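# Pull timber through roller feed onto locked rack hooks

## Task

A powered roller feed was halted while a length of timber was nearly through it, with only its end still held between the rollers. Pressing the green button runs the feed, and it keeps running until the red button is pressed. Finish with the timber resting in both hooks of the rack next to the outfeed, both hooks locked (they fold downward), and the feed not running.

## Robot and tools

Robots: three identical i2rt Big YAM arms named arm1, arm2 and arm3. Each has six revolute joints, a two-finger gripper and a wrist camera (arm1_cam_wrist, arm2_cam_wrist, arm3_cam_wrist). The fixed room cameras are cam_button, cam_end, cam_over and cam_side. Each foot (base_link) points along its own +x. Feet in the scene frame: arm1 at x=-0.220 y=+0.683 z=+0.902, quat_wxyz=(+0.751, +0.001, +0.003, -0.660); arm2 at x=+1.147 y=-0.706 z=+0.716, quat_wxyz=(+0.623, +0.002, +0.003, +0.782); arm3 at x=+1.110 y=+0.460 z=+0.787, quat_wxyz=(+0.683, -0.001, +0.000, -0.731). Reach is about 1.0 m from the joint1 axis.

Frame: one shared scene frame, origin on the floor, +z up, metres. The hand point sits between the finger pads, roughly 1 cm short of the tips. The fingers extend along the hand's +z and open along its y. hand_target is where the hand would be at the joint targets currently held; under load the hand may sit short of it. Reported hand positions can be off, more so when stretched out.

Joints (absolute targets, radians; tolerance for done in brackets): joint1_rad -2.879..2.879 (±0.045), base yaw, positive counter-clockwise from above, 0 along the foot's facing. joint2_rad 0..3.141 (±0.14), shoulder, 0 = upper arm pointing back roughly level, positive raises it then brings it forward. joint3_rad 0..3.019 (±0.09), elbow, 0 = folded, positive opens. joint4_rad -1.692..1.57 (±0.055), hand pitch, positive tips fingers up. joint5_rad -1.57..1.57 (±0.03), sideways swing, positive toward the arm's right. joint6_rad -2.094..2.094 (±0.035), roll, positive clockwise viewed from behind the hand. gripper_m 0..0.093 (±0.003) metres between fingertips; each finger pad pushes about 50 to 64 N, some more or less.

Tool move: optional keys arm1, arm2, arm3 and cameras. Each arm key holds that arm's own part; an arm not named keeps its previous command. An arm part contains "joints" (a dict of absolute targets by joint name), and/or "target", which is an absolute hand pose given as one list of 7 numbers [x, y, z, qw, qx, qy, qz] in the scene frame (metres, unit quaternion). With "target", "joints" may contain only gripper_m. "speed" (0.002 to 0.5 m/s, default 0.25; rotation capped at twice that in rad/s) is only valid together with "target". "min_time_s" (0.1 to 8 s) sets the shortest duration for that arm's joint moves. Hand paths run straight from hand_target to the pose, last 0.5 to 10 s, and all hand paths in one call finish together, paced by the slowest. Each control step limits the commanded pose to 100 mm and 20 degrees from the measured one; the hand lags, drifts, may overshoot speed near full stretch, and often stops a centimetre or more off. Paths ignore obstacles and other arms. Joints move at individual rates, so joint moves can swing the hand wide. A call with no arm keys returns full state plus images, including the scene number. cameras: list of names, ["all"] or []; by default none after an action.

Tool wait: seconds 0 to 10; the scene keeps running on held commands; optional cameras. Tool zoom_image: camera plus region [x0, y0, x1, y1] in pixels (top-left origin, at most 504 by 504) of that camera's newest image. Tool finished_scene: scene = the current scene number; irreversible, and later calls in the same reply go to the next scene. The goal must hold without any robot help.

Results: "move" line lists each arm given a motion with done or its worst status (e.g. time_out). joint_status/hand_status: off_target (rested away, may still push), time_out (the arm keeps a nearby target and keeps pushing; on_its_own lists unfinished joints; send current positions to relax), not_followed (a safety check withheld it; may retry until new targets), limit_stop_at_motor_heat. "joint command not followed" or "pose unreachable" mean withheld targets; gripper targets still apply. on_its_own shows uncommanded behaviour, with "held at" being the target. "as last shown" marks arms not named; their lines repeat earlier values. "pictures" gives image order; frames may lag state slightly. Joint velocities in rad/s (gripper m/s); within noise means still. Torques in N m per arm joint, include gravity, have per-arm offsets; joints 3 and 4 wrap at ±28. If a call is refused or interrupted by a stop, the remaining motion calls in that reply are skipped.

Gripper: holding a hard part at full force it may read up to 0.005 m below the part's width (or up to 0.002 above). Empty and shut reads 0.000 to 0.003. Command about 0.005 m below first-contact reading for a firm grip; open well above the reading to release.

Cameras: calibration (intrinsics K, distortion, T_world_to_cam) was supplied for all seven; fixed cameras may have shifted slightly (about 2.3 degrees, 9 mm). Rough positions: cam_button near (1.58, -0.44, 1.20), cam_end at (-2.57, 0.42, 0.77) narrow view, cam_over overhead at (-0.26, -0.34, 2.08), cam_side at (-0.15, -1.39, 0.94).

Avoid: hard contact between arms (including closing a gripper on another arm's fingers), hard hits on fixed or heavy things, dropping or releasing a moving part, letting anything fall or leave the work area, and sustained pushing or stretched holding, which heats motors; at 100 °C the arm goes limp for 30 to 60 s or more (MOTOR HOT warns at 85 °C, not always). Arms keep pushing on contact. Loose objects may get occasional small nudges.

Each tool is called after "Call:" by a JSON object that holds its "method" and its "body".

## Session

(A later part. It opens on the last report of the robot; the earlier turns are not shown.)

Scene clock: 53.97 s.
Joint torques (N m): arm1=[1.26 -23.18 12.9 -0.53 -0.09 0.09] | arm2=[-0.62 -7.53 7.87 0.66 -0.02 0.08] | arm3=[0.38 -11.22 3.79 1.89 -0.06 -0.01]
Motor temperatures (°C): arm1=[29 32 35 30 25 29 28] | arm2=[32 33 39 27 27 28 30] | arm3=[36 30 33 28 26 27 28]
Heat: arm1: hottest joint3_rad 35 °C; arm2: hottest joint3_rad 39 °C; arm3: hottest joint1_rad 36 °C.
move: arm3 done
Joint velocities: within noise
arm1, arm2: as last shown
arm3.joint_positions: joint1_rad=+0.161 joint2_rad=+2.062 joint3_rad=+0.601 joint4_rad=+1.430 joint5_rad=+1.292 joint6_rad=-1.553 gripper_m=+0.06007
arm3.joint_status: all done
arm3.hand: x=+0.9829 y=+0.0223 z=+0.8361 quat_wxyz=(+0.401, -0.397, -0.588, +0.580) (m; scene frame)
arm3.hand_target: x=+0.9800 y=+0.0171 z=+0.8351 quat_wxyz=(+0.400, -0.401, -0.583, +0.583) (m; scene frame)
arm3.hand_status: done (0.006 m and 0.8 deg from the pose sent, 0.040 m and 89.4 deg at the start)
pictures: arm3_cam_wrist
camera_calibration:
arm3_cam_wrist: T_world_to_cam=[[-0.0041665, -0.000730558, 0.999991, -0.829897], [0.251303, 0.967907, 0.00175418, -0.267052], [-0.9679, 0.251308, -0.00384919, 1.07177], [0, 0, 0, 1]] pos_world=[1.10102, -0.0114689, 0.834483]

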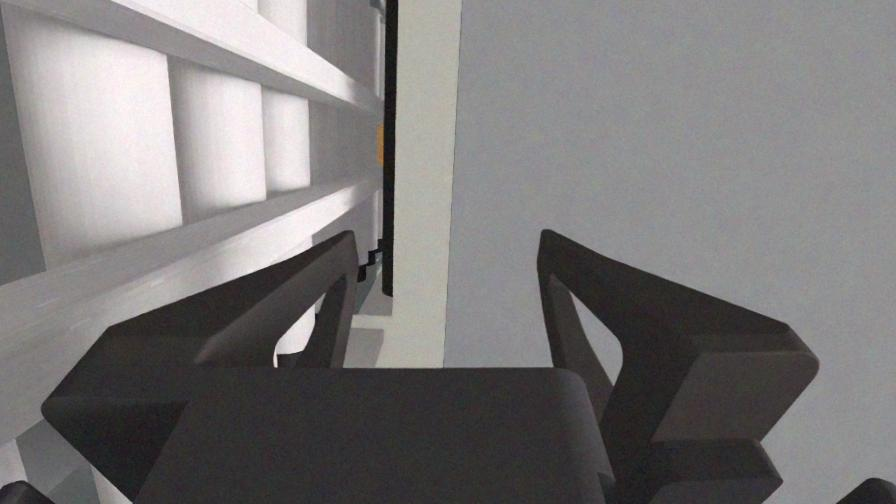

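Call:
{"method": "move", "body": {"cameras": ["cam_end", "cam_over", "arm3_cam_wrist"], "arm1": {"target": [-0.115, -0.03, 0.80, 0, 1, 0, 0], "speed": 0.2}}}

Call:
{"method": "zoom_image", "body": {"camera": "cam_end", "region": [600, 230, 860, 370]}}

Call:
{"method": "zoom_image", "body": {"camera": "arm3_cam_wrist", "region": [350, 100, 420, 190]}}

Call:
{"method": "zoom_image", "body": {"camera": "cam_over", "region": [310, 270, 560, 370]}}

Scene clock: 61.77 s.
Joint torques (N m): arm1=[0.79 -25 11.92 -0.03 -0.02 0.11] | arm2=[-0.62 -7.53 7.91 0.66 -0.03 0.08] | arm3=[0.38 -11.16 3.79 1.83 -0.05 -0.01]
Motor temperatures (°C): arm1=[29 33 36 30 25 29 28] | arm2=[32 33 40 27 27 28 30] | arm3=[36 30 33 28 26 27 28]
Heat: arm1: hottest joint3_rad 36 °C; arm2: hottest joint3_rad 40 °C; arm3: hottest joint1_rad 36 °C.
move: arm1 off_target
Joint velocities: within noise
arm1.joint_positions: joint1_rad=+0.013 joint2_rad=+2.484 joint3_rad=+2.061 joint4_rad=-1.171 joint5_rad=+0.000 joint6_rad=+1.706 gripper_m=+0.09396
arm1.joint_status: not commanded
arm1.hand: x=-0.1208 y=-0.0153 z=+0.7999 quat_wxyz=(+0.015, -1.000, -0.003, +0.003) (m; scene frame)
arm1.hand_target: x=-0.1150 y=-0.0293 z=+0.8004 quat_wxyz=(+0.000, -1.000, +0.000, +0.000) (m; scene frame)
arm1.hand_status: off_target (0.016 m and 1.8 deg from the pose sent, 0.181 m and 0.2 deg at the start)
arm2, arm3: as last shown
pictures: arm3_cam_wrist, cam_end, cam_over
camera_calibration:
arm3_cam_wrist: T_world_to_cam=[[-0.00404923, -0.00107241, 0.999991, -0.82993], [0.251303, 0.967906, 0.0020556, -0.267305], [-0.9679, 0.251309, -0.00364978, 1.0716], [0, 0, 0, 1]] pos_world=[1.10102, -0.0114684, 0.834384]

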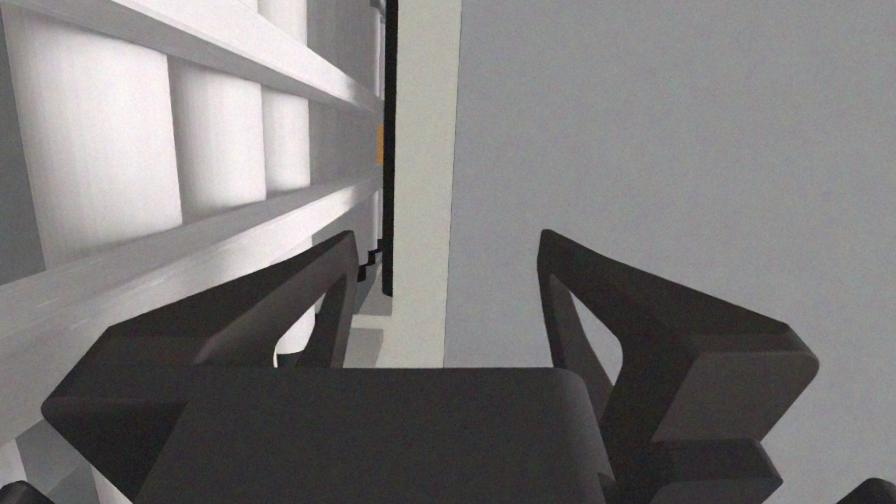

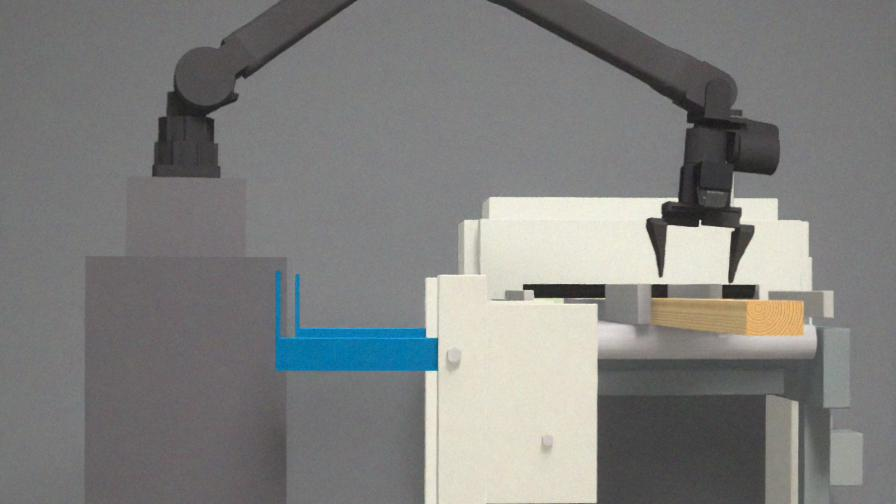

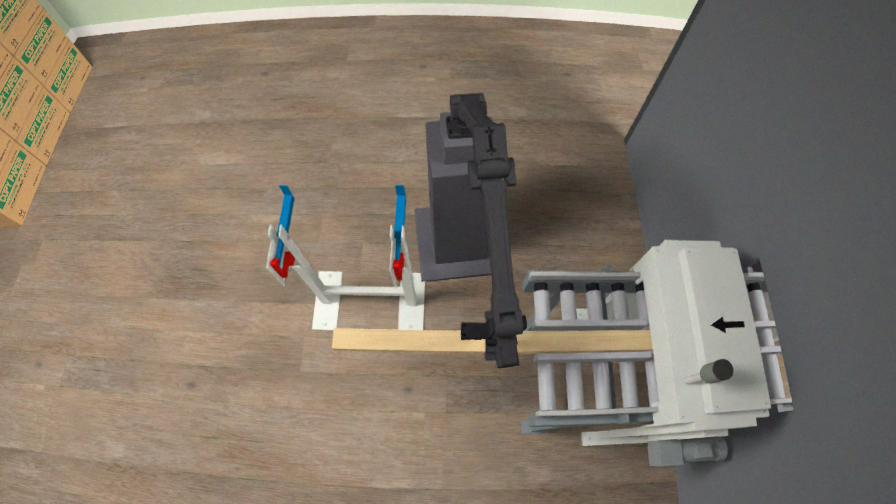

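Scaled by 1.938 from the camera's 896x504 image, which has a finer 1280x720 frame.

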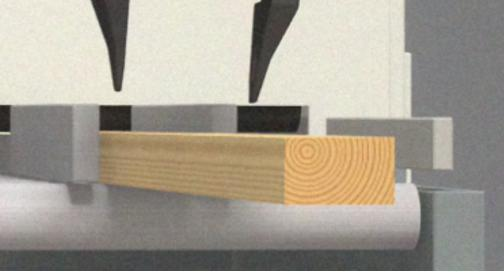

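Scaled by 5.600 from the camera's 896x504 image, which has a finer 1280x720 frame.

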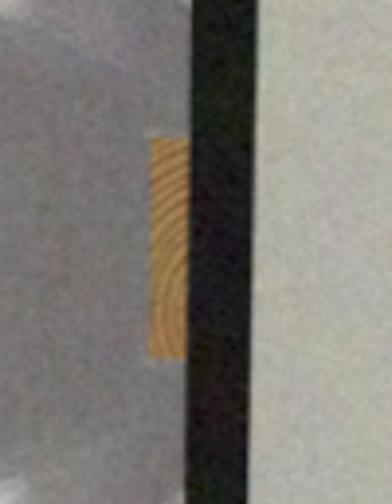

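Scaled by 2.016 from the camera's 896x504 image, which has a finer 1280x720 frame.

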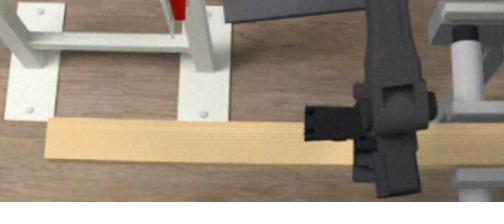

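Call:
{"method": "move", "body": {"arm1": {"target": [-0.1, -0.033, 0.712, 0, 1, 0, 0], "speed": 0.12}, "cameras": ["arm1_cam_wrist", "cam_end", "cam_side"]}}

Scene clock: 66.73 s.
Joint torques (N m): arm1=[1.44 -25.76 11.4 0.12 -0.09 0.07] | arm2=[-0.62 -7.65 7.9 0.65 -0.02 0.08] | arm3=[0.38 -11.11 3.79 1.81 -0.06 -0.01]
Motor temperatures (°C): arm1=[29 33 36 30 25 29 28] | arm2=[32 33 40 27 27 28 30] | arm3=[36 30 33 28 26 27 28]
Heat: arm1: hottest joint3_rad 36 °C; arm2: hottest joint3_rad 40 °C; arm3: hottest joint1_rad 36 °C.
move: arm1 off_target
Joint velocities: within noise
arm1.joint_positions: joint1_rad=+0.027 joint2_rad=+2.632 joint3_rad=+2.120 joint4_rad=-1.072 joint5_rad=+0.000 joint6_rad=+1.727 gripper_m=+0.09396
arm1.joint_status: not commanded
arm1.hand: x=-0.1103 y=-0.0228 z=+0.7173 quat_wxyz=(+0.010, -1.000, +0.001, +0.003) (m; scene frame)
arm1.hand_target: x=-0.1001 y=-0.0324 z=+0.7124 quat_wxyz=(+0.000, -1.000, +0.000, +0.000) (m; scene frame)
arm1.hand_status: off_target (0.015 m and 1.2 deg from the pose sent, 0.092 m and 1.7 deg at the start)
arm2, arm3: as last shown
pictures: arm1_cam_wrist, cam_end, cam_side
camera_calibration:
arm1_cam_wrist: T_world_to_cam=[[0.0100512, 0.999468, 0.0310428, 0.000388166], [0.820756, -0.0259791, 0.570687, -0.313194], [0.57119, 0.0197425, -0.820581, 0.780121], [0, 0, 0, 1]] pos_world=[-0.188545, -0.023926, 0.818876]

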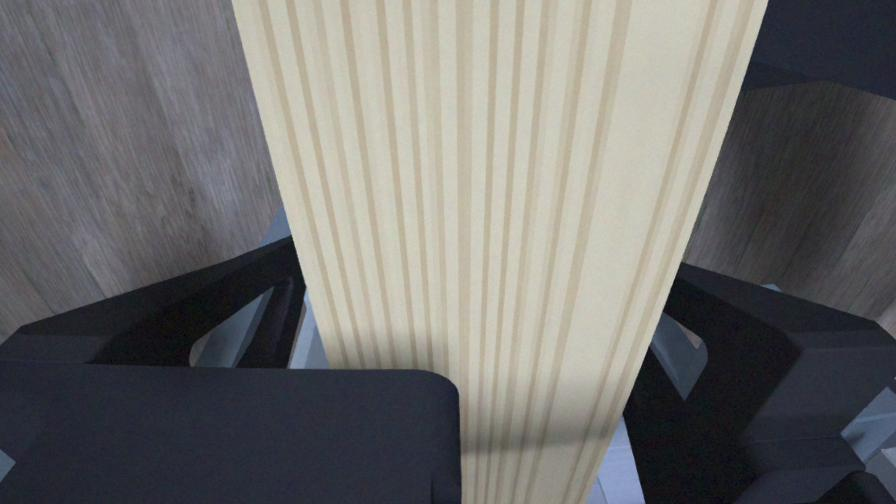

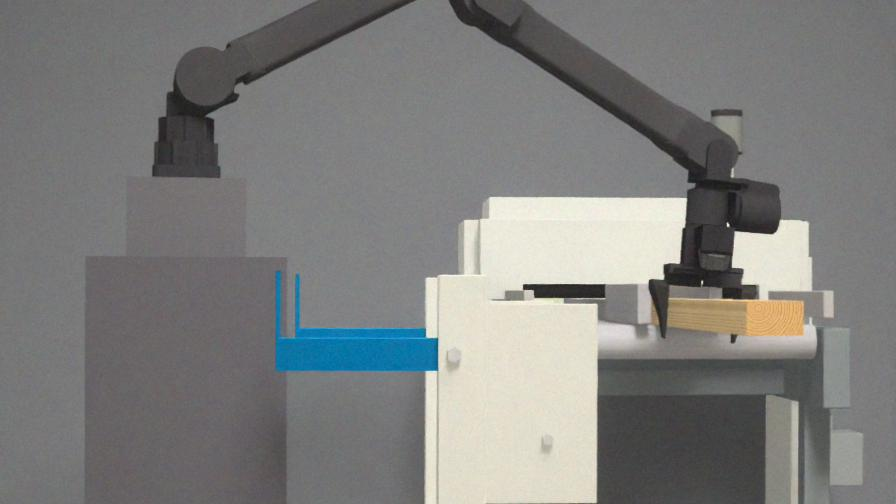

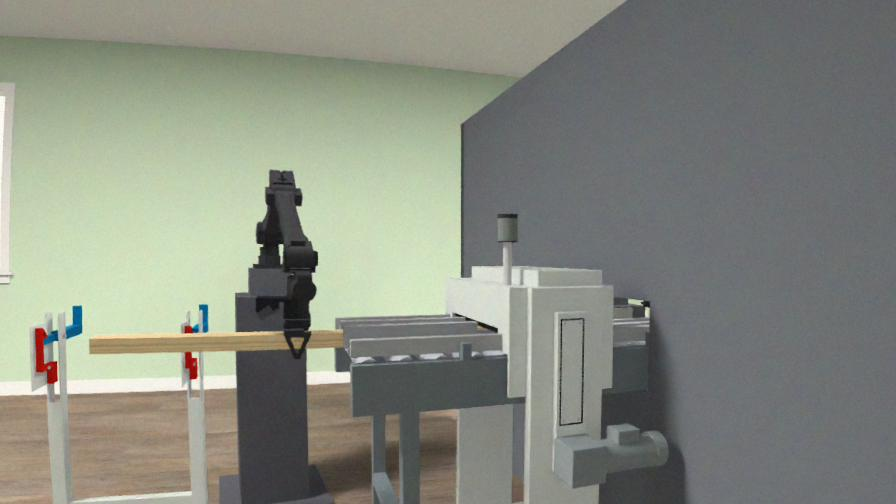

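Call:
{"method": "move", "body": {"arm1": {"target": [-0.092, -0.028, 0.742, 0, 1, 0, 0], "speed": 0.1}}}

Call:
{"method": "move", "body": {"arm1": {"joints": {"gripper_m": 0.066}}, "cameras": ["arm1_cam_wrist"]}}

Scene clock: 70.67 s.
Joint torques (N m): arm1=[1.08 -28.51 8.4 -0.55 0.01 0.13] | arm2=[-0.62 -7.53 7.91 0.66 -0.03 0.08] | arm3=[0.38 -11.16 3.79 1.83 -0.05 -0.01]
Motor temperatures (°C): arm1=[29 34 37 30 25 29 28] | arm2=[32 33 40 27 27 28 30] | arm3=[36 30 33 28 26 27 28]
Heat: arm1: hottest joint3_rad 37 °C; arm2: hottest joint3_rad 40 °C; arm3: hottest joint1_rad 36 °C.
move: arm1 off_target
Joint velocities: within noise
arm1.joint_positions: joint1_rad=+0.037 joint2_rad=+2.608 joint3_rad=+2.120 joint4_rad=-1.079 joint5_rad=+0.000 joint6_rad=+1.738 gripper_m=+0.09396
arm1.joint_status: not commanded
arm1.hand: x=-0.1018 y=-0.0270 z=+0.7337 quat_wxyz=(+0.002, -1.000, +0.001, +0.001) (m; scene frame)
arm1.hand_target: x=-0.0920 y=-0.0280 z=+0.7420 quat_wxyz=(+0.000, -1.000, +0.000, +0.000) (m; scene frame)
arm1.hand_status: off_target (0.013 m and 0.3 deg from the pose sent, 0.031 m and 1.2 deg at the start)
arm2, arm3: as last shown
pictures: none

Scene clock: 71.37 s.
Joint torques (N m): arm1=[1.61 -28.16 8.49 0.59 -0.04 0.12] | arm2=[-0.62 -7.47 7.88 0.65 -0.02 0.07] | arm3=[0.38 -11.11 3.81 1.83 -0.06 0]
Motor temperatures (°C): arm1=[29 35 37 30 25 29 28] | arm2=[32 33 41 27 27 28 30] | arm3=[36 30 33 28 26 27 28]
Heat: arm1: hottest joint3_rad 37 °C; arm2: hottest joint3_rad 41 °C; arm3: hottest joint1_rad 36 °C.
move: arm1 done
Joint velocities: within noise
arm1.joint_positions: joint1_rad=+0.037 joint2_rad=+2.608 joint3_rad=+2.117 joint4_rad=-1.113 joint5_rad=-0.001 joint6_rad=+1.738 gripper_m=+0.06619
arm1.joint_status: all done
arm1.hand: x=-0.1033 y=-0.0174 z=+0.7329 quat_wxyz=(+0.020, -1.000, +0.001, +0.004) (m; scene frame)
arm1.hand_target: x=-0.0921 y=-0.0278 z=+0.7419 quat_wxyz=(+0.000, -1.000, +0.000, +0.000) (m; scene frame)
arm1.hand_status: not commanded
arm2, arm3: as last shown
pictures: arm1_cam_wrist
camera_calibration:
arm1_cam_wrist: T_world_to_cam=[[0.0113576, 0.998632, 0.0510382, -0.0201122], [0.82228, -0.0383705, 0.567788, -0.325688], [0.56897, 0.035519, -0.821591, 0.789628], [0, 0, 0, 1]] pos_world=[-0.181239, -0.0204589, 0.8347]

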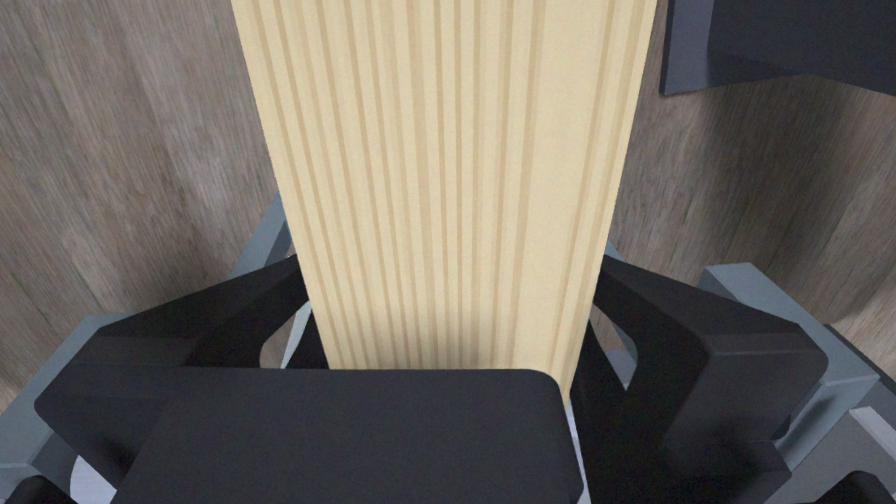

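Call:
{"method": "move", "body": {"arm1": {"target": [-0.09, -0.02, 0.751, 0, 1, 0, 0], "speed": 0.1, "joints": {"gripper_m": 0.078}}}}

Call:
{"method": "move", "body": {"arm1": {"joints": {"gripper_m": 0.064}}}}

Call:
{"method": "move", "body": {"arm1": {"joints": {"gripper_m": 0.05}}, "cameras": ["arm1_cam_wrist", "cam_end"]}}

Scene clock: 73.30 s.
Joint torques (N m): arm1=[1.73 -28.4 7.17 0.21 0 0.1] | arm2=[-0.62 -7.41 7.9 0.66 -0.03 0.07] | arm3=[0.38 -11.16 3.79 1.83 -0.06 0]
Motor temperatures (°C): arm1=[29 35 37 30 25 29 28] | arm2=[32 33 41 27 27 28 30] | arm3=[36 30 33 28 26 27 28]
Heat: arm1: hottest joint3_rad 37 °C; arm2: hottest joint3_rad 41 °C; arm3: hottest joint1_rad 36 °C.
move: arm1 off_target
Joint velocities: within noise
arm1.joint_positions: joint1_rad=+0.042 joint2_rad=+2.575 joint3_rad=+2.086 joint4_rad=-1.090 joint5_rad=-0.001 joint6_rad=+1.743 gripper_m=+0.07790
arm1.joint_status: all done
arm1.hand: x=-0.0996 y=-0.0193 z=+0.7461 quat_wxyz=(+0.007, -1.000, +0.001, +0.002) (m; scene frame)
arm1.hand_target: x=-0.0901 y=-0.0199 z=+0.7508 quat_wxyz=(+0.000, -1.000, +0.000, +0.000) (m; scene frame)
arm1.hand_status: off_target (0.011 m and 0.8 deg from the pose sent, 0.022 m and 2.3 deg at the start)
arm2, arm3: as last shown
pictures: none

Scene clock: 73.87 s.
Joint torques (N m): arm1=[1.55 -28.16 7.95 0.14 0 0.07] | arm2=[-0.56 -7.47 7.91 0.66 -0.03 0.08] | arm3=[0.38 -11.11 3.79 1.83 -0.05 0]
Motor temperatures (°C): arm1=[29 35 37 30 25 29 28] | arm2=[32 33 41 27 27 28 30] | arm3=[36 30 33 28 26 27 28]
Heat: arm1: hottest joint3_rad 37 °C; arm2: hottest joint3_rad 41 °C; arm3: hottest joint1_rad 36 °C.
move: arm1 done
Joint velocities: arm1=[-0.015 0.005 0.002 0.002 -0.022 -0.007 -0.004] | arm2=[within noise] | arm3=[within noise]
arm1.joint_positions: joint1_rad=+0.042 joint2_rad=+2.573 joint3_rad=+2.079 joint4_rad=-1.090 joint5_rad=-0.001 joint6_rad=+1.741 gripper_m=+0.06422
arm1.joint_status: all done
arm1.hand: x=-0.1001 y=-0.0165 z=+0.7446 quat_wxyz=(+0.010, -1.000, +0.000, +0.002) (m; scene frame)
arm1.hand_target: x=-0.0901 y=-0.0200 z=+0.7511 quat_wxyz=(+0.000, -1.000, +0.000, +0.000) (m; scene frame)
arm1.hand_status: not commanded
arm2, arm3: as last shown
pictures: none

Scene clock: 74.33 s.
Joint torques (N m): arm1=[1.08 -28.22 7.8 0.27 -0.02 0.13] | arm2=[-0.56 -7.53 7.9 0.68 -0.03 0.08] | arm3=[0.38 -11.16 3.79 1.81 -0.05 -0.01]
Motor temperatures (°C): arm1=[29 35 37 30 25 29 28] | arm2=[32 33 41 27 27 28 30] | arm3=[36 30 32 28 26 27 28]
Heat: arm1: hottest joint3_rad 37 °C; arm2: hottest joint3_rad 41 °C; arm3: hottest joint1_rad 36 °C.
move: arm1 off_target
Joint velocities: within noise
arm1.joint_positions: joint1_rad=+0.042 joint2_rad=+2.573 joint3_rad=+2.079 joint4_rad=-1.090 joint5_rad=+0.000 joint6_rad=+1.740 gripper_m=+0.06385
arm1.joint_status: gripper_m off_target (ended at +0.06385, target +0.05000)
arm1.hand: x=-0.1003 y=-0.0165 z=+0.7446 quat_wxyz=(+0.010, -1.000, +0.000, +0.003) (m; scene frame)
arm1.hand_target: x=-0.0901 y=-0.0200 z=+0.7511 quat_wxyz=(+0.000, -1.000, +0.000, +0.000) (m; scene frame)
arm1.hand_status: not commanded
arm2.joint_positions: joint1_rad=+0.401 joint2_rad=+1.377 joint3_rad=+1.054 joint4_rad=-1.241 joint5_rad=+0.010 joint6_rad=-0.005 gripper_m=+0.00120
arm2.joint_status: not commanded
arm2.hand: x=+0.9280 y=-0.3969 z=+0.8625 quat_wxyz=(-0.003, +0.891, -0.453, -0.004) (m; scene frame)
arm2.hand_target: x=+0.9296 y=-0.3927 z=+0.8550 quat_wxyz=(+0.000, +0.887, -0.462, +0.000) (m; scene frame)
arm2.hand_status: not commanded
arm3: as last shown
pictures: arm1_cam_wrist, cam_end
camera_calibration:
arm1_cam_wrist: T_world_to_cam=[[0.00811716, 0.999486, 0.0310185, -0.00697716], [0.820916, -0.024373, 0.570529, -0.336714], [0.570992, 0.0208325, -0.820691, 0.796712], [0, 0, 0, 1]] pos_world=[-0.178446, -0.0178307, 0.846176]

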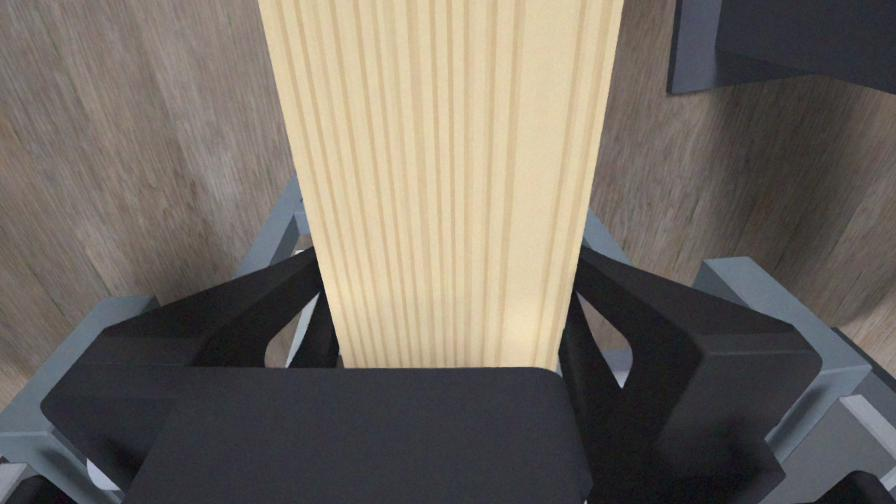

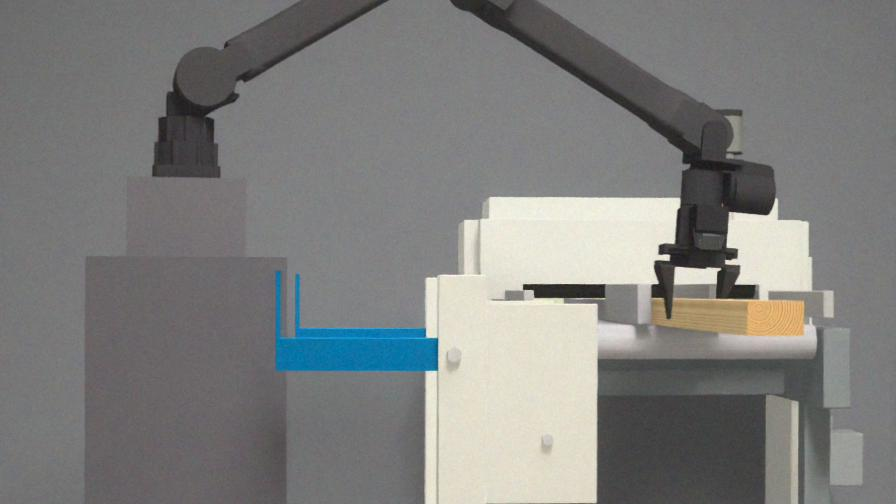

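Call:
{"method": "move", "body": {"arm2": {"target": [0.93, -0.3925, 0.797, 0, 0.887, -0.462, 0], "speed": 0.12}}}

Call:
{"method": "move", "body": {"arm1": {"target": [-0.12, -0.02, 0.751, 0, 1, 0, 0], "speed": 0.03}, "arm2": {"target": [0.93, -0.3925, 0.845, 0, 0.887, -0.462, 0], "speed": 0.12}, "cameras": ["cam_button", "cam_over", "arm3_cam_wrist", "arm1_cam_wrist"]}}

Scene clock: 77.63 s.
Joint torques (N m): arm1=[4.01 -28.75 8.69 0.2 -1.07 0.56] | arm2=[-0.56 -7.24 7.15 1.06 -0.02 0.05] | arm3=[0.38 -11.11 3.81 1.83 -0.05 0]
Motor temperatures (°C): arm1=[29 35 37 30 25 29 28] | arm2=[32 33 41 27 27 28 30] | arm3=[36 30 32 28 26 27 28]
Heat: arm1: hottest joint3_rad 37 °C; arm2: hottest joint3_rad 41 °C; arm3: hottest joint1_rad 36 °C.
move: arm2 off_target
Joint velocities: within noise
arm1.joint_positions: joint1_rad=+0.005 joint2_rad=+2.582 joint3_rad=+2.065 joint4_rad=-1.088 joint5_rad=+0.024 joint6_rad=+1.691 gripper_m=+0.06351
arm1.joint_status: not commanded
arm1.hand: x=-0.1312 y=-0.0130 z=+0.7343 quat_wxyz=(+0.019, -1.000, -0.007, +0.016) (m; scene frame)
arm1.hand_target: x=-0.0900 y=-0.0199 z=+0.7510 quat_wxyz=(+0.000, -1.000, +0.000, +0.000) (m; scene frame)
arm1.hand_status: not commanded
arm2.joint_positions: joint1_rad=+0.399 joint2_rad=+1.435 joint3_rad=+0.961 joint4_rad=-1.087 joint5_rad=+0.010 joint6_rad=-0.005 gripper_m=+0.00120
arm2.joint_status: not commanded
arm2.hand: x=+0.9280 y=-0.3963 z=+0.8089 quat_wxyz=(-0.003, +0.891, -0.454, -0.005) (m; scene frame)
arm2.hand_target: x=+0.9301 y=-0.3929 z=+0.7973 quat_wxyz=(+0.000, +0.887, -0.462, +0.000) (m; scene frame)
arm2.hand_status: off_target (0.013 m and 1.2 deg from the pose sent, 0.066 m and 1.3 deg at the start)
arm3.joint_positions: joint1_rad=+0.161 joint2_rad=+2.062 joint3_rad=+0.601 joint4_rad=+1.430 joint5_rad=+1.292 joint6_rad=-1.553 gripper_m=+0.06007
arm3.joint_status: not commanded
arm3.hand: x=+0.9829 y=+0.0223 z=+0.8361 quat_wxyz=(+0.401, -0.397, -0.588, +0.580) (m; scene frame)
arm3.hand_target: x=+0.9800 y=+0.0171 z=+0.8351 quat_wxyz=(+0.400, -0.401, -0.583, +0.583) (m; scene frame)
arm3.hand_status: not commanded
pictures: none

Scene clock: 79.47 s.
Joint torques (N m): arm1=[1.9 -30.15 8.8 -0.16 -0.19 0.18] | arm2=[-0.5 -9.93 10.65 -0.25 -0.02 0.06] | arm3=[0.32 -11.16 3.79 1.83 -0.05 0]
Motor temperatures (°C): arm1=[29 35 37 30 26 29 29] | arm2=[32 33 41 27 27 28 30] | arm3=[36 30 32 28 26 27 28]
Heat: arm1: hottest joint3_rad 37 °C; arm2: hottest joint3_rad 41 °C; arm3: hottest joint1_rad 36 °C.
move: arm1 off_target; arm2 off_target
Joint velocities: within noise
arm1.joint_positions: joint1_rad=-0.010 joint2_rad=+2.588 joint3_rad=+2.028 joint4_rad=-1.067 joint5_rad=+0.001 joint6_rad=+1.694 gripper_m=+0.06321
arm1.joint_status: not commanded
arm1.hand: x=-0.1398 y=-0.0006 z=+0.7181 quat_wxyz=(+0.031, -0.999, +0.003, +0.006) (m; scene frame)
arm1.hand_target: x=-0.1200 y=-0.0189 z=+0.7509 quat_wxyz=(+0.000, -1.000, +0.000, -0.001) (m; scene frame)
arm1.hand_status: off_target (0.043 m and 3.7 deg from the pose sent, 0.021 m and 2.9 deg at the start)
arm2.joint_positions: joint1_rad=+0.399 joint2_rad=+1.416 joint3_rad=+0.989 joint4_rad=-1.191 joint5_rad=+0.010 joint6_rad=-0.005 gripper_m=+0.00120
arm2.joint_status: not commanded
arm2.hand: x=+0.9359 y=-0.4071 z=+0.8259 quat_wxyz=(+0.009, +0.891, -0.454, +0.020) (m; scene frame)
arm2.hand_target: x=+0.9304 y=-0.3931 z=+0.8450 quat_wxyz=(+0.000, +0.887, -0.462, +0.000) (m; scene frame)
arm2.hand_status: off_target (0.025 m and 2.8 deg from the pose sent, 0.036 m and 1.2 deg at the start)
arm3: as last shown
pictures: arm1_cam_wrist, arm3_cam_wrist, cam_button, cam_over
camera_calibration:
arm1_cam_wrist: T_world_to_cam=[[0.0149437, 0.997177, 0.0735805, -0.0514131], [0.824146, -0.0539529, 0.563802, -0.283446], [0.56618, 0.0522158, -0.822626, 0.797977], [0, 0, 0, 1]] pos_world=[-0.21743, -0.00569173, 0.820027]
arm3_cam_wrist: T_world_to_cam=[[-0.00404923, -0.00107241, 0.999991, -0.82993], [0.251303, 0.967906, 0.0020556, -0.267305], [-0.9679, 0.251309, -0.00364978, 1.0716], [0, 0, 0, 1]] pos_world=[1.10102, -0.0114684, 0.834384]

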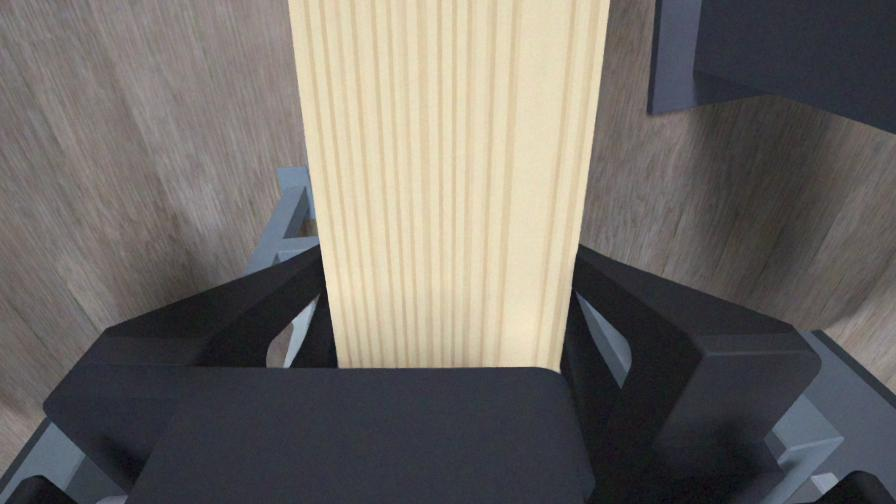

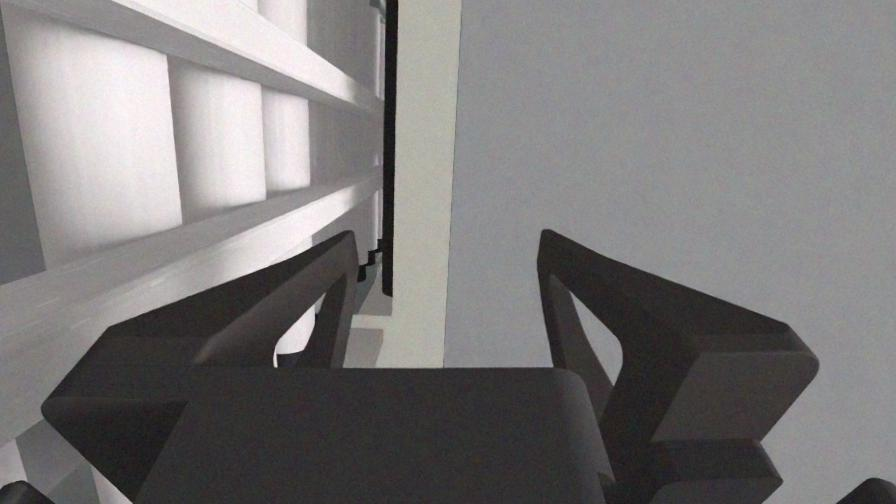

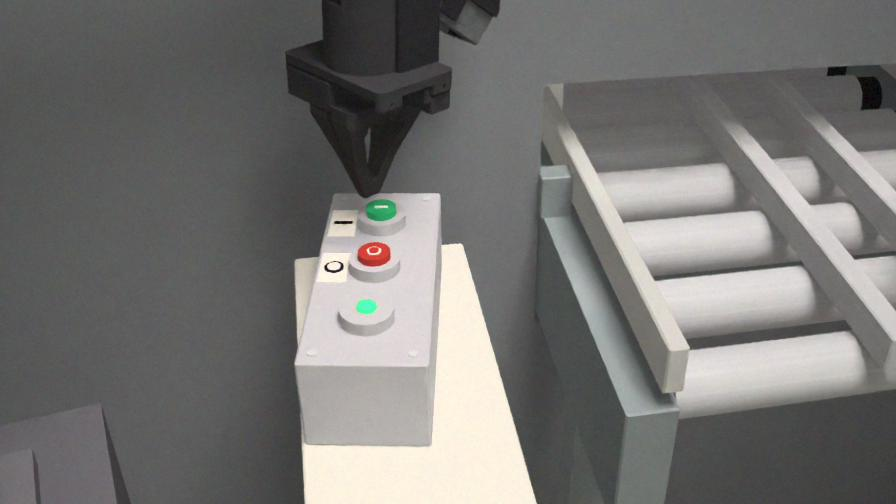

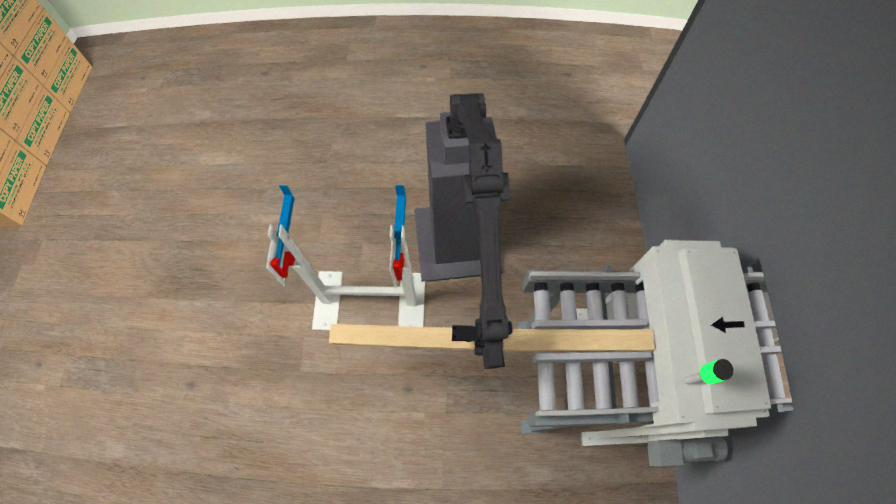

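Call:
{"method": "move", "body": {"arm1": {"target": [-0.13, -0.03, 0.775, 0, 1, 0, 0], "speed": 0.05}, "arm2": {"target": [0.9835, -0.403, 0.86, 0, 0.887, -0.462, 0], "speed": 0.2}, "cameras": ["cam_side", "cam_end", "cam_button"]}}

Call:
{"method": "move", "body": {"arm2": {"target": [0.9835, -0.403, 0.797, 0, 0.887, -0.462, 0], "speed": 0.12}}}

Call:
{"method": "move", "body": {"arm2": {"target": [0.9835, -0.403, 0.87, 0, 0.887, -0.462, 0], "speed": 0.15}, "cameras": ["cam_button", "cam_over", "cam_side", "cam_end", "arm1_cam_wrist"]}}

Scene clock: 83.00 s.
Joint torques (N m): arm1=[1.2 -31.15 12.05 -1.33 -0.11 -0.01] | arm2=[-0.44 -8.88 7.79 -0.16 0 -0.19] | arm3=[0.38 -11.11 3.79 1.83 -0.05 0]
Motor temperatures (°C): arm1=[29 35 37 30 25 29 29] | arm2=[32 33 41 27 27 28 30] | arm3=[36 31 32 28 26 27 28]
Heat: arm1: hottest joint3_rad 37 °C; arm2: hottest joint3_rad 41 °C; arm3: hottest joint1_rad 36 °C.
move: arm1 off_target; arm2 done
Joint velocities: within noise
arm1.joint_positions: joint1_rad=-0.010 joint2_rad=+2.588 joint3_rad=+2.028 joint4_rad=-1.078 joint5_rad=+0.001 joint6_rad=+1.694 gripper_m=+0.06320
arm1.joint_status: not commanded
arm1.hand: x=-0.1401 y=+0.0020 z=+0.7183 quat_wxyz=(+0.037, -0.999, +0.003, +0.006) (m; scene frame)
arm1.hand_target: x=-0.1302 y=-0.0276 z=+0.7746 quat_wxyz=(+0.000, -1.000, +0.000, +0.000) (m; scene frame)
arm1.hand_status: off_target (0.066 m and 4.3 deg from the pose sent, 0.065 m and 3.7 deg at the start)
arm2.joint_positions: joint1_rad=+0.289 joint2_rad=+1.306 joint3_rad=+0.971 joint4_rad=-1.238 joint5_rad=+0.009 joint6_rad=-0.092 gripper_m=+0.00120
arm2.joint_status: not commanded
arm2.hand: x=+0.9790 y=-0.4014 z=+0.8565 quat_wxyz=(+0.000, +0.886, -0.464, +0.001) (m; scene frame)
arm2.hand_target: x=+0.9834 y=-0.4030 z=+0.8599 quat_wxyz=(+0.000, +0.887, -0.462, +0.000) (m; scene frame)
arm2.hand_status: done (0.006 m and 0.3 deg from the pose sent, 0.059 m and 2.8 deg at the start)
arm3: as last shown
pictures: cam_button, cam_end, cam_side

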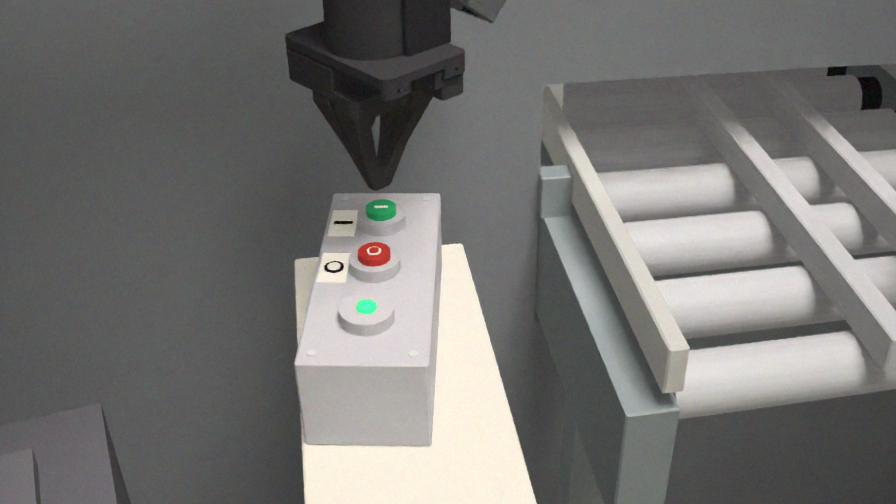

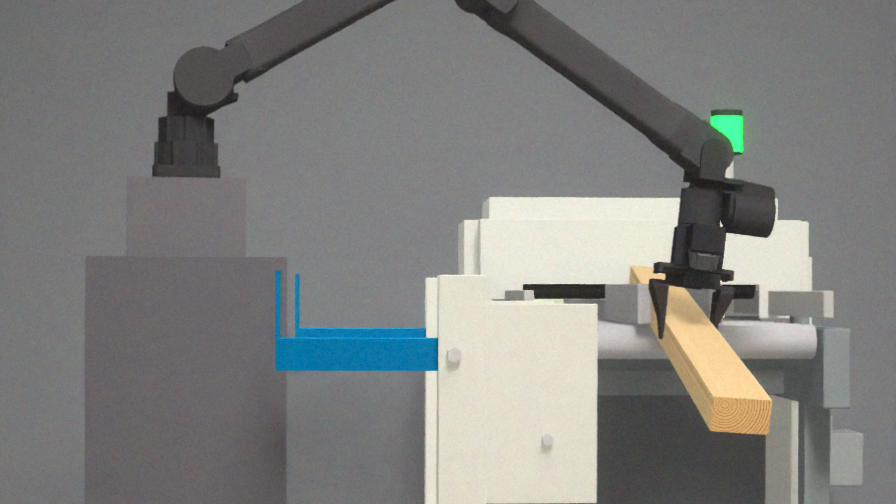

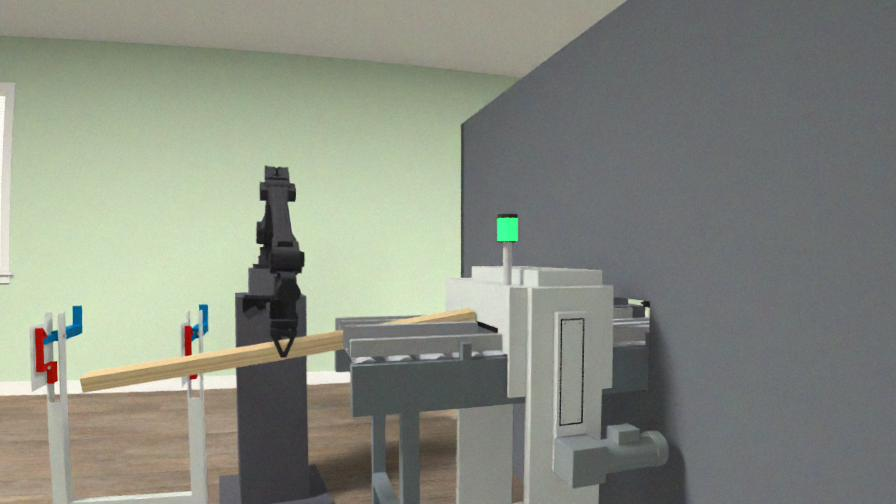

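Scene clock: 84.23 s.
Joint torques (N m): arm1=[1.03 -30.8 11.92 -1.37 -0.09 0.04] | arm2=[-0.62 -5.95 7.01 1.03 -0.01 -0.16] | arm3=[0.38 -11.11 3.79 1.83 -0.05 -0.01]
Motor temperatures (°C): arm1=[29 35 37 30 25 29 29] | arm2=[32 33 41 27 27 28 30] | arm3=[36 31 32 28 26 27 28]
Heat: arm1: hottest joint3_rad 37 °C; arm2: hottest joint3_rad 41 °C; arm3: hottest joint1_rad 36 °C.
move: arm2 off_target
Joint velocities: within noise
arm1, arm3: as last shown
arm2.joint_positions: joint1_rad=+0.289 joint2_rad=+1.339 joint3_rad=+0.864 joint4_rad=-1.085 joint5_rad=+0.009 joint6_rad=-0.094 gripper_m=+0.00120
arm2.joint_status: not commanded
arm2.hand: x=+0.9811 y=-0.4059 z=+0.8083 quat_wxyz=(-0.004, +0.886, -0.463, -0.005) (m; scene frame)
arm2.hand_target: x=+0.9837 y=-0.4035 z=+0.7973 quat_wxyz=(+0.000, +0.887, -0.462, +0.000) (m; scene frame)
arm2.hand_status: off_target (0.012 m and 0.7 deg from the pose sent, 0.060 m and 0.3 deg at the start)
pictures: none

Scene clock: 85.50 s.
Joint torques (N m): arm1=[1.26 -31.62 11.84 -1.42 -0.1 0.05] | arm2=[-0.38 -7.94 10.78 -0.18 0.02 -0.14] | arm3=[0.38 -11.11 3.79 1.81 -0.06 -0.01]
Motor temperatures (°C): arm1=[29 35 37 30 25 29 29] | arm2=[32 33 41 27 27 28 31] | arm3=[36 31 32 28 26 27 28]
Heat: arm1: hottest joint3_rad 37 °C; arm2: hottest joint3_rad 41 °C; arm3: hottest joint1_rad 36 °C.
move: arm2 off_target
Joint velocities: within noise
arm1, arm3: as last shown
arm2.joint_positions: joint1_rad=+0.289 joint2_rad=+1.287 joint3_rad=+0.946 joint4_rad=-1.267 joint5_rad=+0.009 joint6_rad=-0.094 gripper_m=+0.00120
arm2.joint_status: not commanded
arm2.hand: x=+0.9873 y=-0.4160 z=+0.8536 quat_wxyz=(+0.009, +0.886, -0.463, +0.015) (m; scene frame)
arm2.hand_target: x=+0.9838 y=-0.4036 z=+0.8699 quat_wxyz=(+0.000, +0.887, -0.462, +0.000) (m; scene frame)
arm2.hand_status: off_target (0.021 m and 2.1 deg from the pose sent, 0.062 m and 0.8 deg at the start)
pictures: arm1_cam_wrist, cam_button, cam_end, cam_over, cam_side
camera_calibration:
arm1_cam_wrist: T_world_to_cam=[[0.0150855, 0.996336, 0.0841813, -0.06157], [0.824824, -0.0599893, 0.562199, -0.281885], [0.565189, 0.0609536, -0.822707, 0.798073], [0, 0, 0, 1]] pos_world=[-0.217627, -0.00421115, 0.820239]

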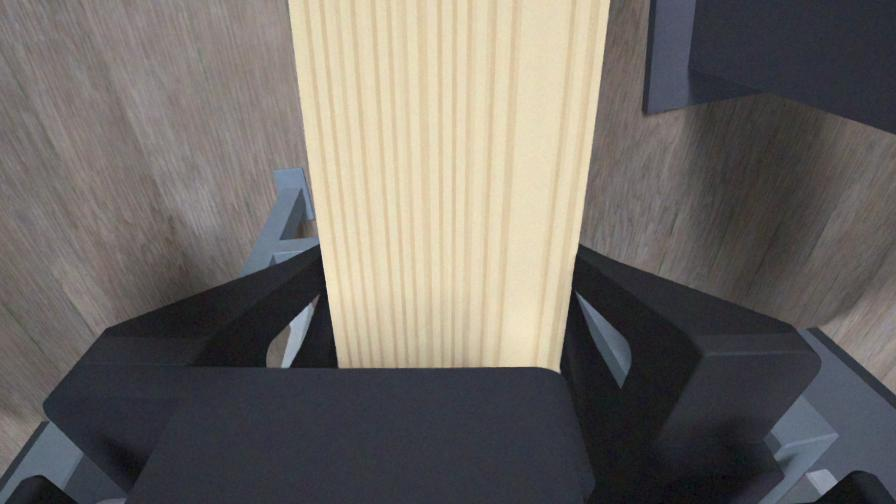

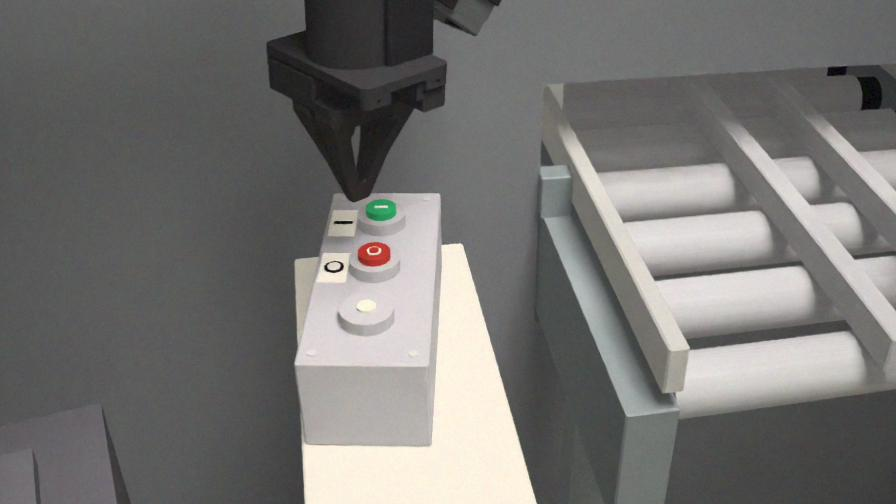

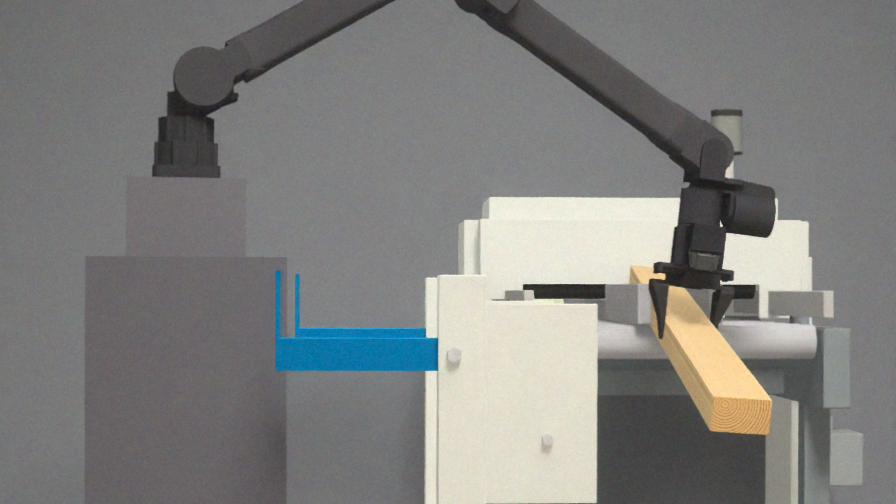

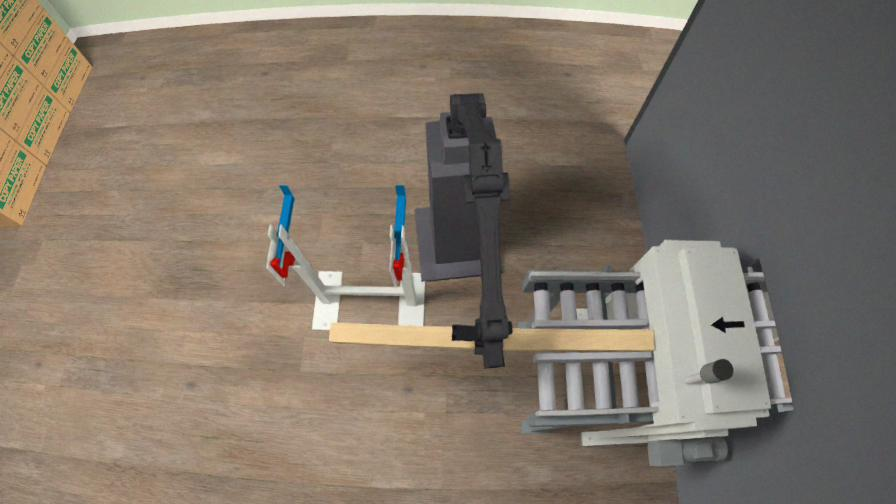

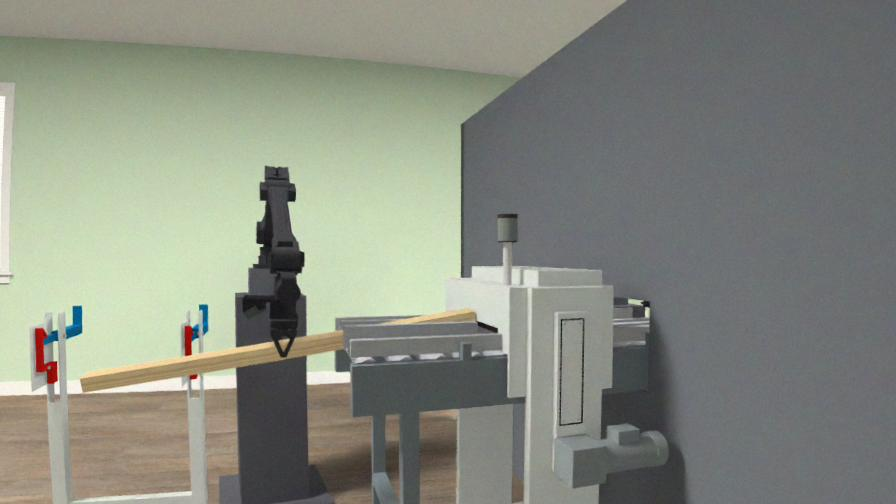

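Call:
{"method": "move", "body": {"arm1": {"target": [-0.19, -0.015, 0.86, 0, 0.99725, 0, -0.0741], "speed": 0.08}, "cameras": ["cam_side", "cam_end", "cam_over"]}}

Scene clock: 91.77 s.
Joint torques (N m): arm1=[-1.03 -34.73 8.81 -1.66 0.42 -0.43] | arm2=[-0.44 -7.88 10.78 -0.23 0.02 -0.14] | arm3=[0.38 -11.11 3.79 1.83 -0.05 0]
Motor temperatures (°C): arm1=[29 35 37 30 25 29 29] | arm2=[32 33 41 27 27 28 31] | arm3=[36 31 32 28 26 27 28]
Heat: arm1: hottest joint3_rad 37 °C; arm2: hottest joint3_rad 41 °C; arm3: hottest joint1_rad 36 °C.
move: arm1 off_target
Joint velocities: within noise
arm1.joint_positions: joint1_rad=-0.033 joint2_rad=+2.483 joint3_rad=+1.996 joint4_rad=-1.167 joint5_rad=+0.142 joint6_rad=+1.699 gripper_m=+0.06311
arm1.joint_status: not commanded
arm1.hand: x=-0.1804 y=+0.0042 z=+0.7812 quat_wxyz=(+0.037, -0.996, +0.014, +0.077) (m; scene frame)
arm1.hand_target: x=-0.1901 y=-0.0137 z=+0.8562 quat_wxyz=(+0.000, -0.997, +0.001, +0.075) (m; scene frame)
arm1.hand_status: off_target (0.082 m and 4.5 deg from the pose sent, 0.151 m and 8.8 deg at the start)
arm2, arm3: as last shown
pictures: cam_end, cam_over, cam_side

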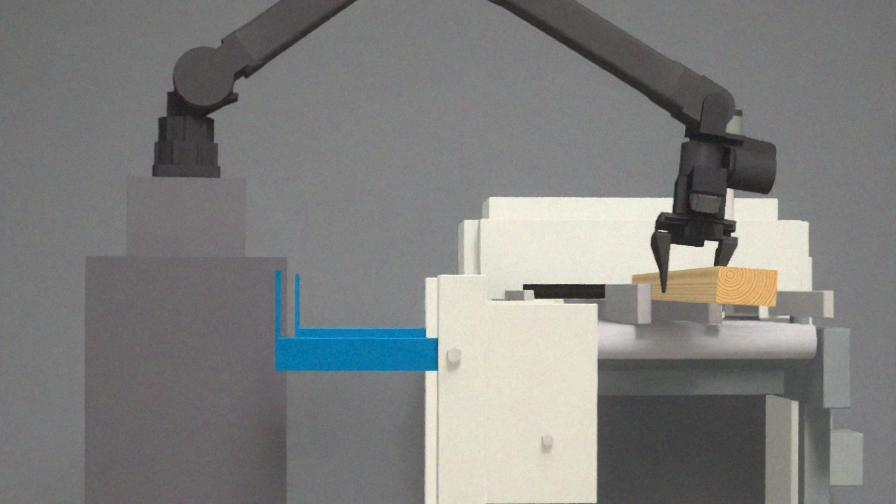

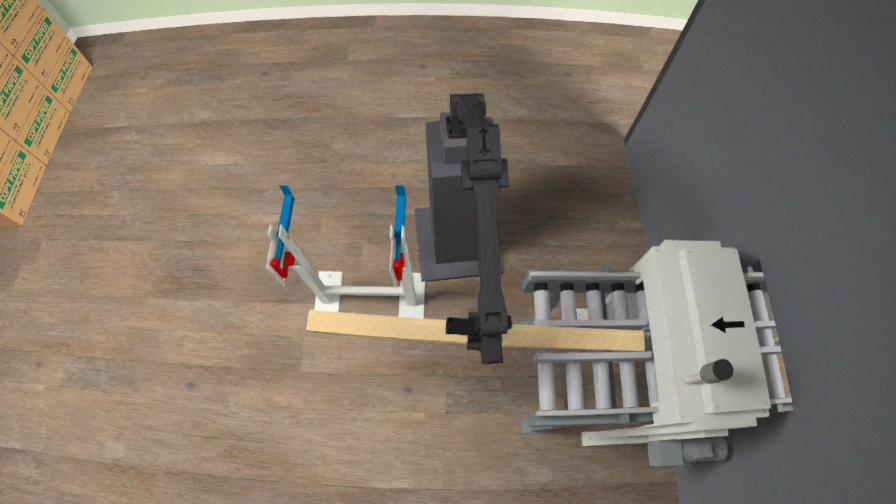

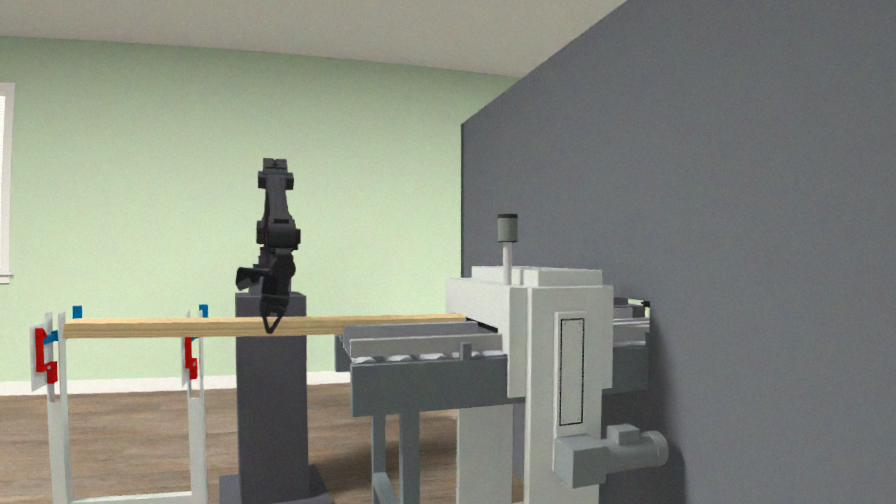

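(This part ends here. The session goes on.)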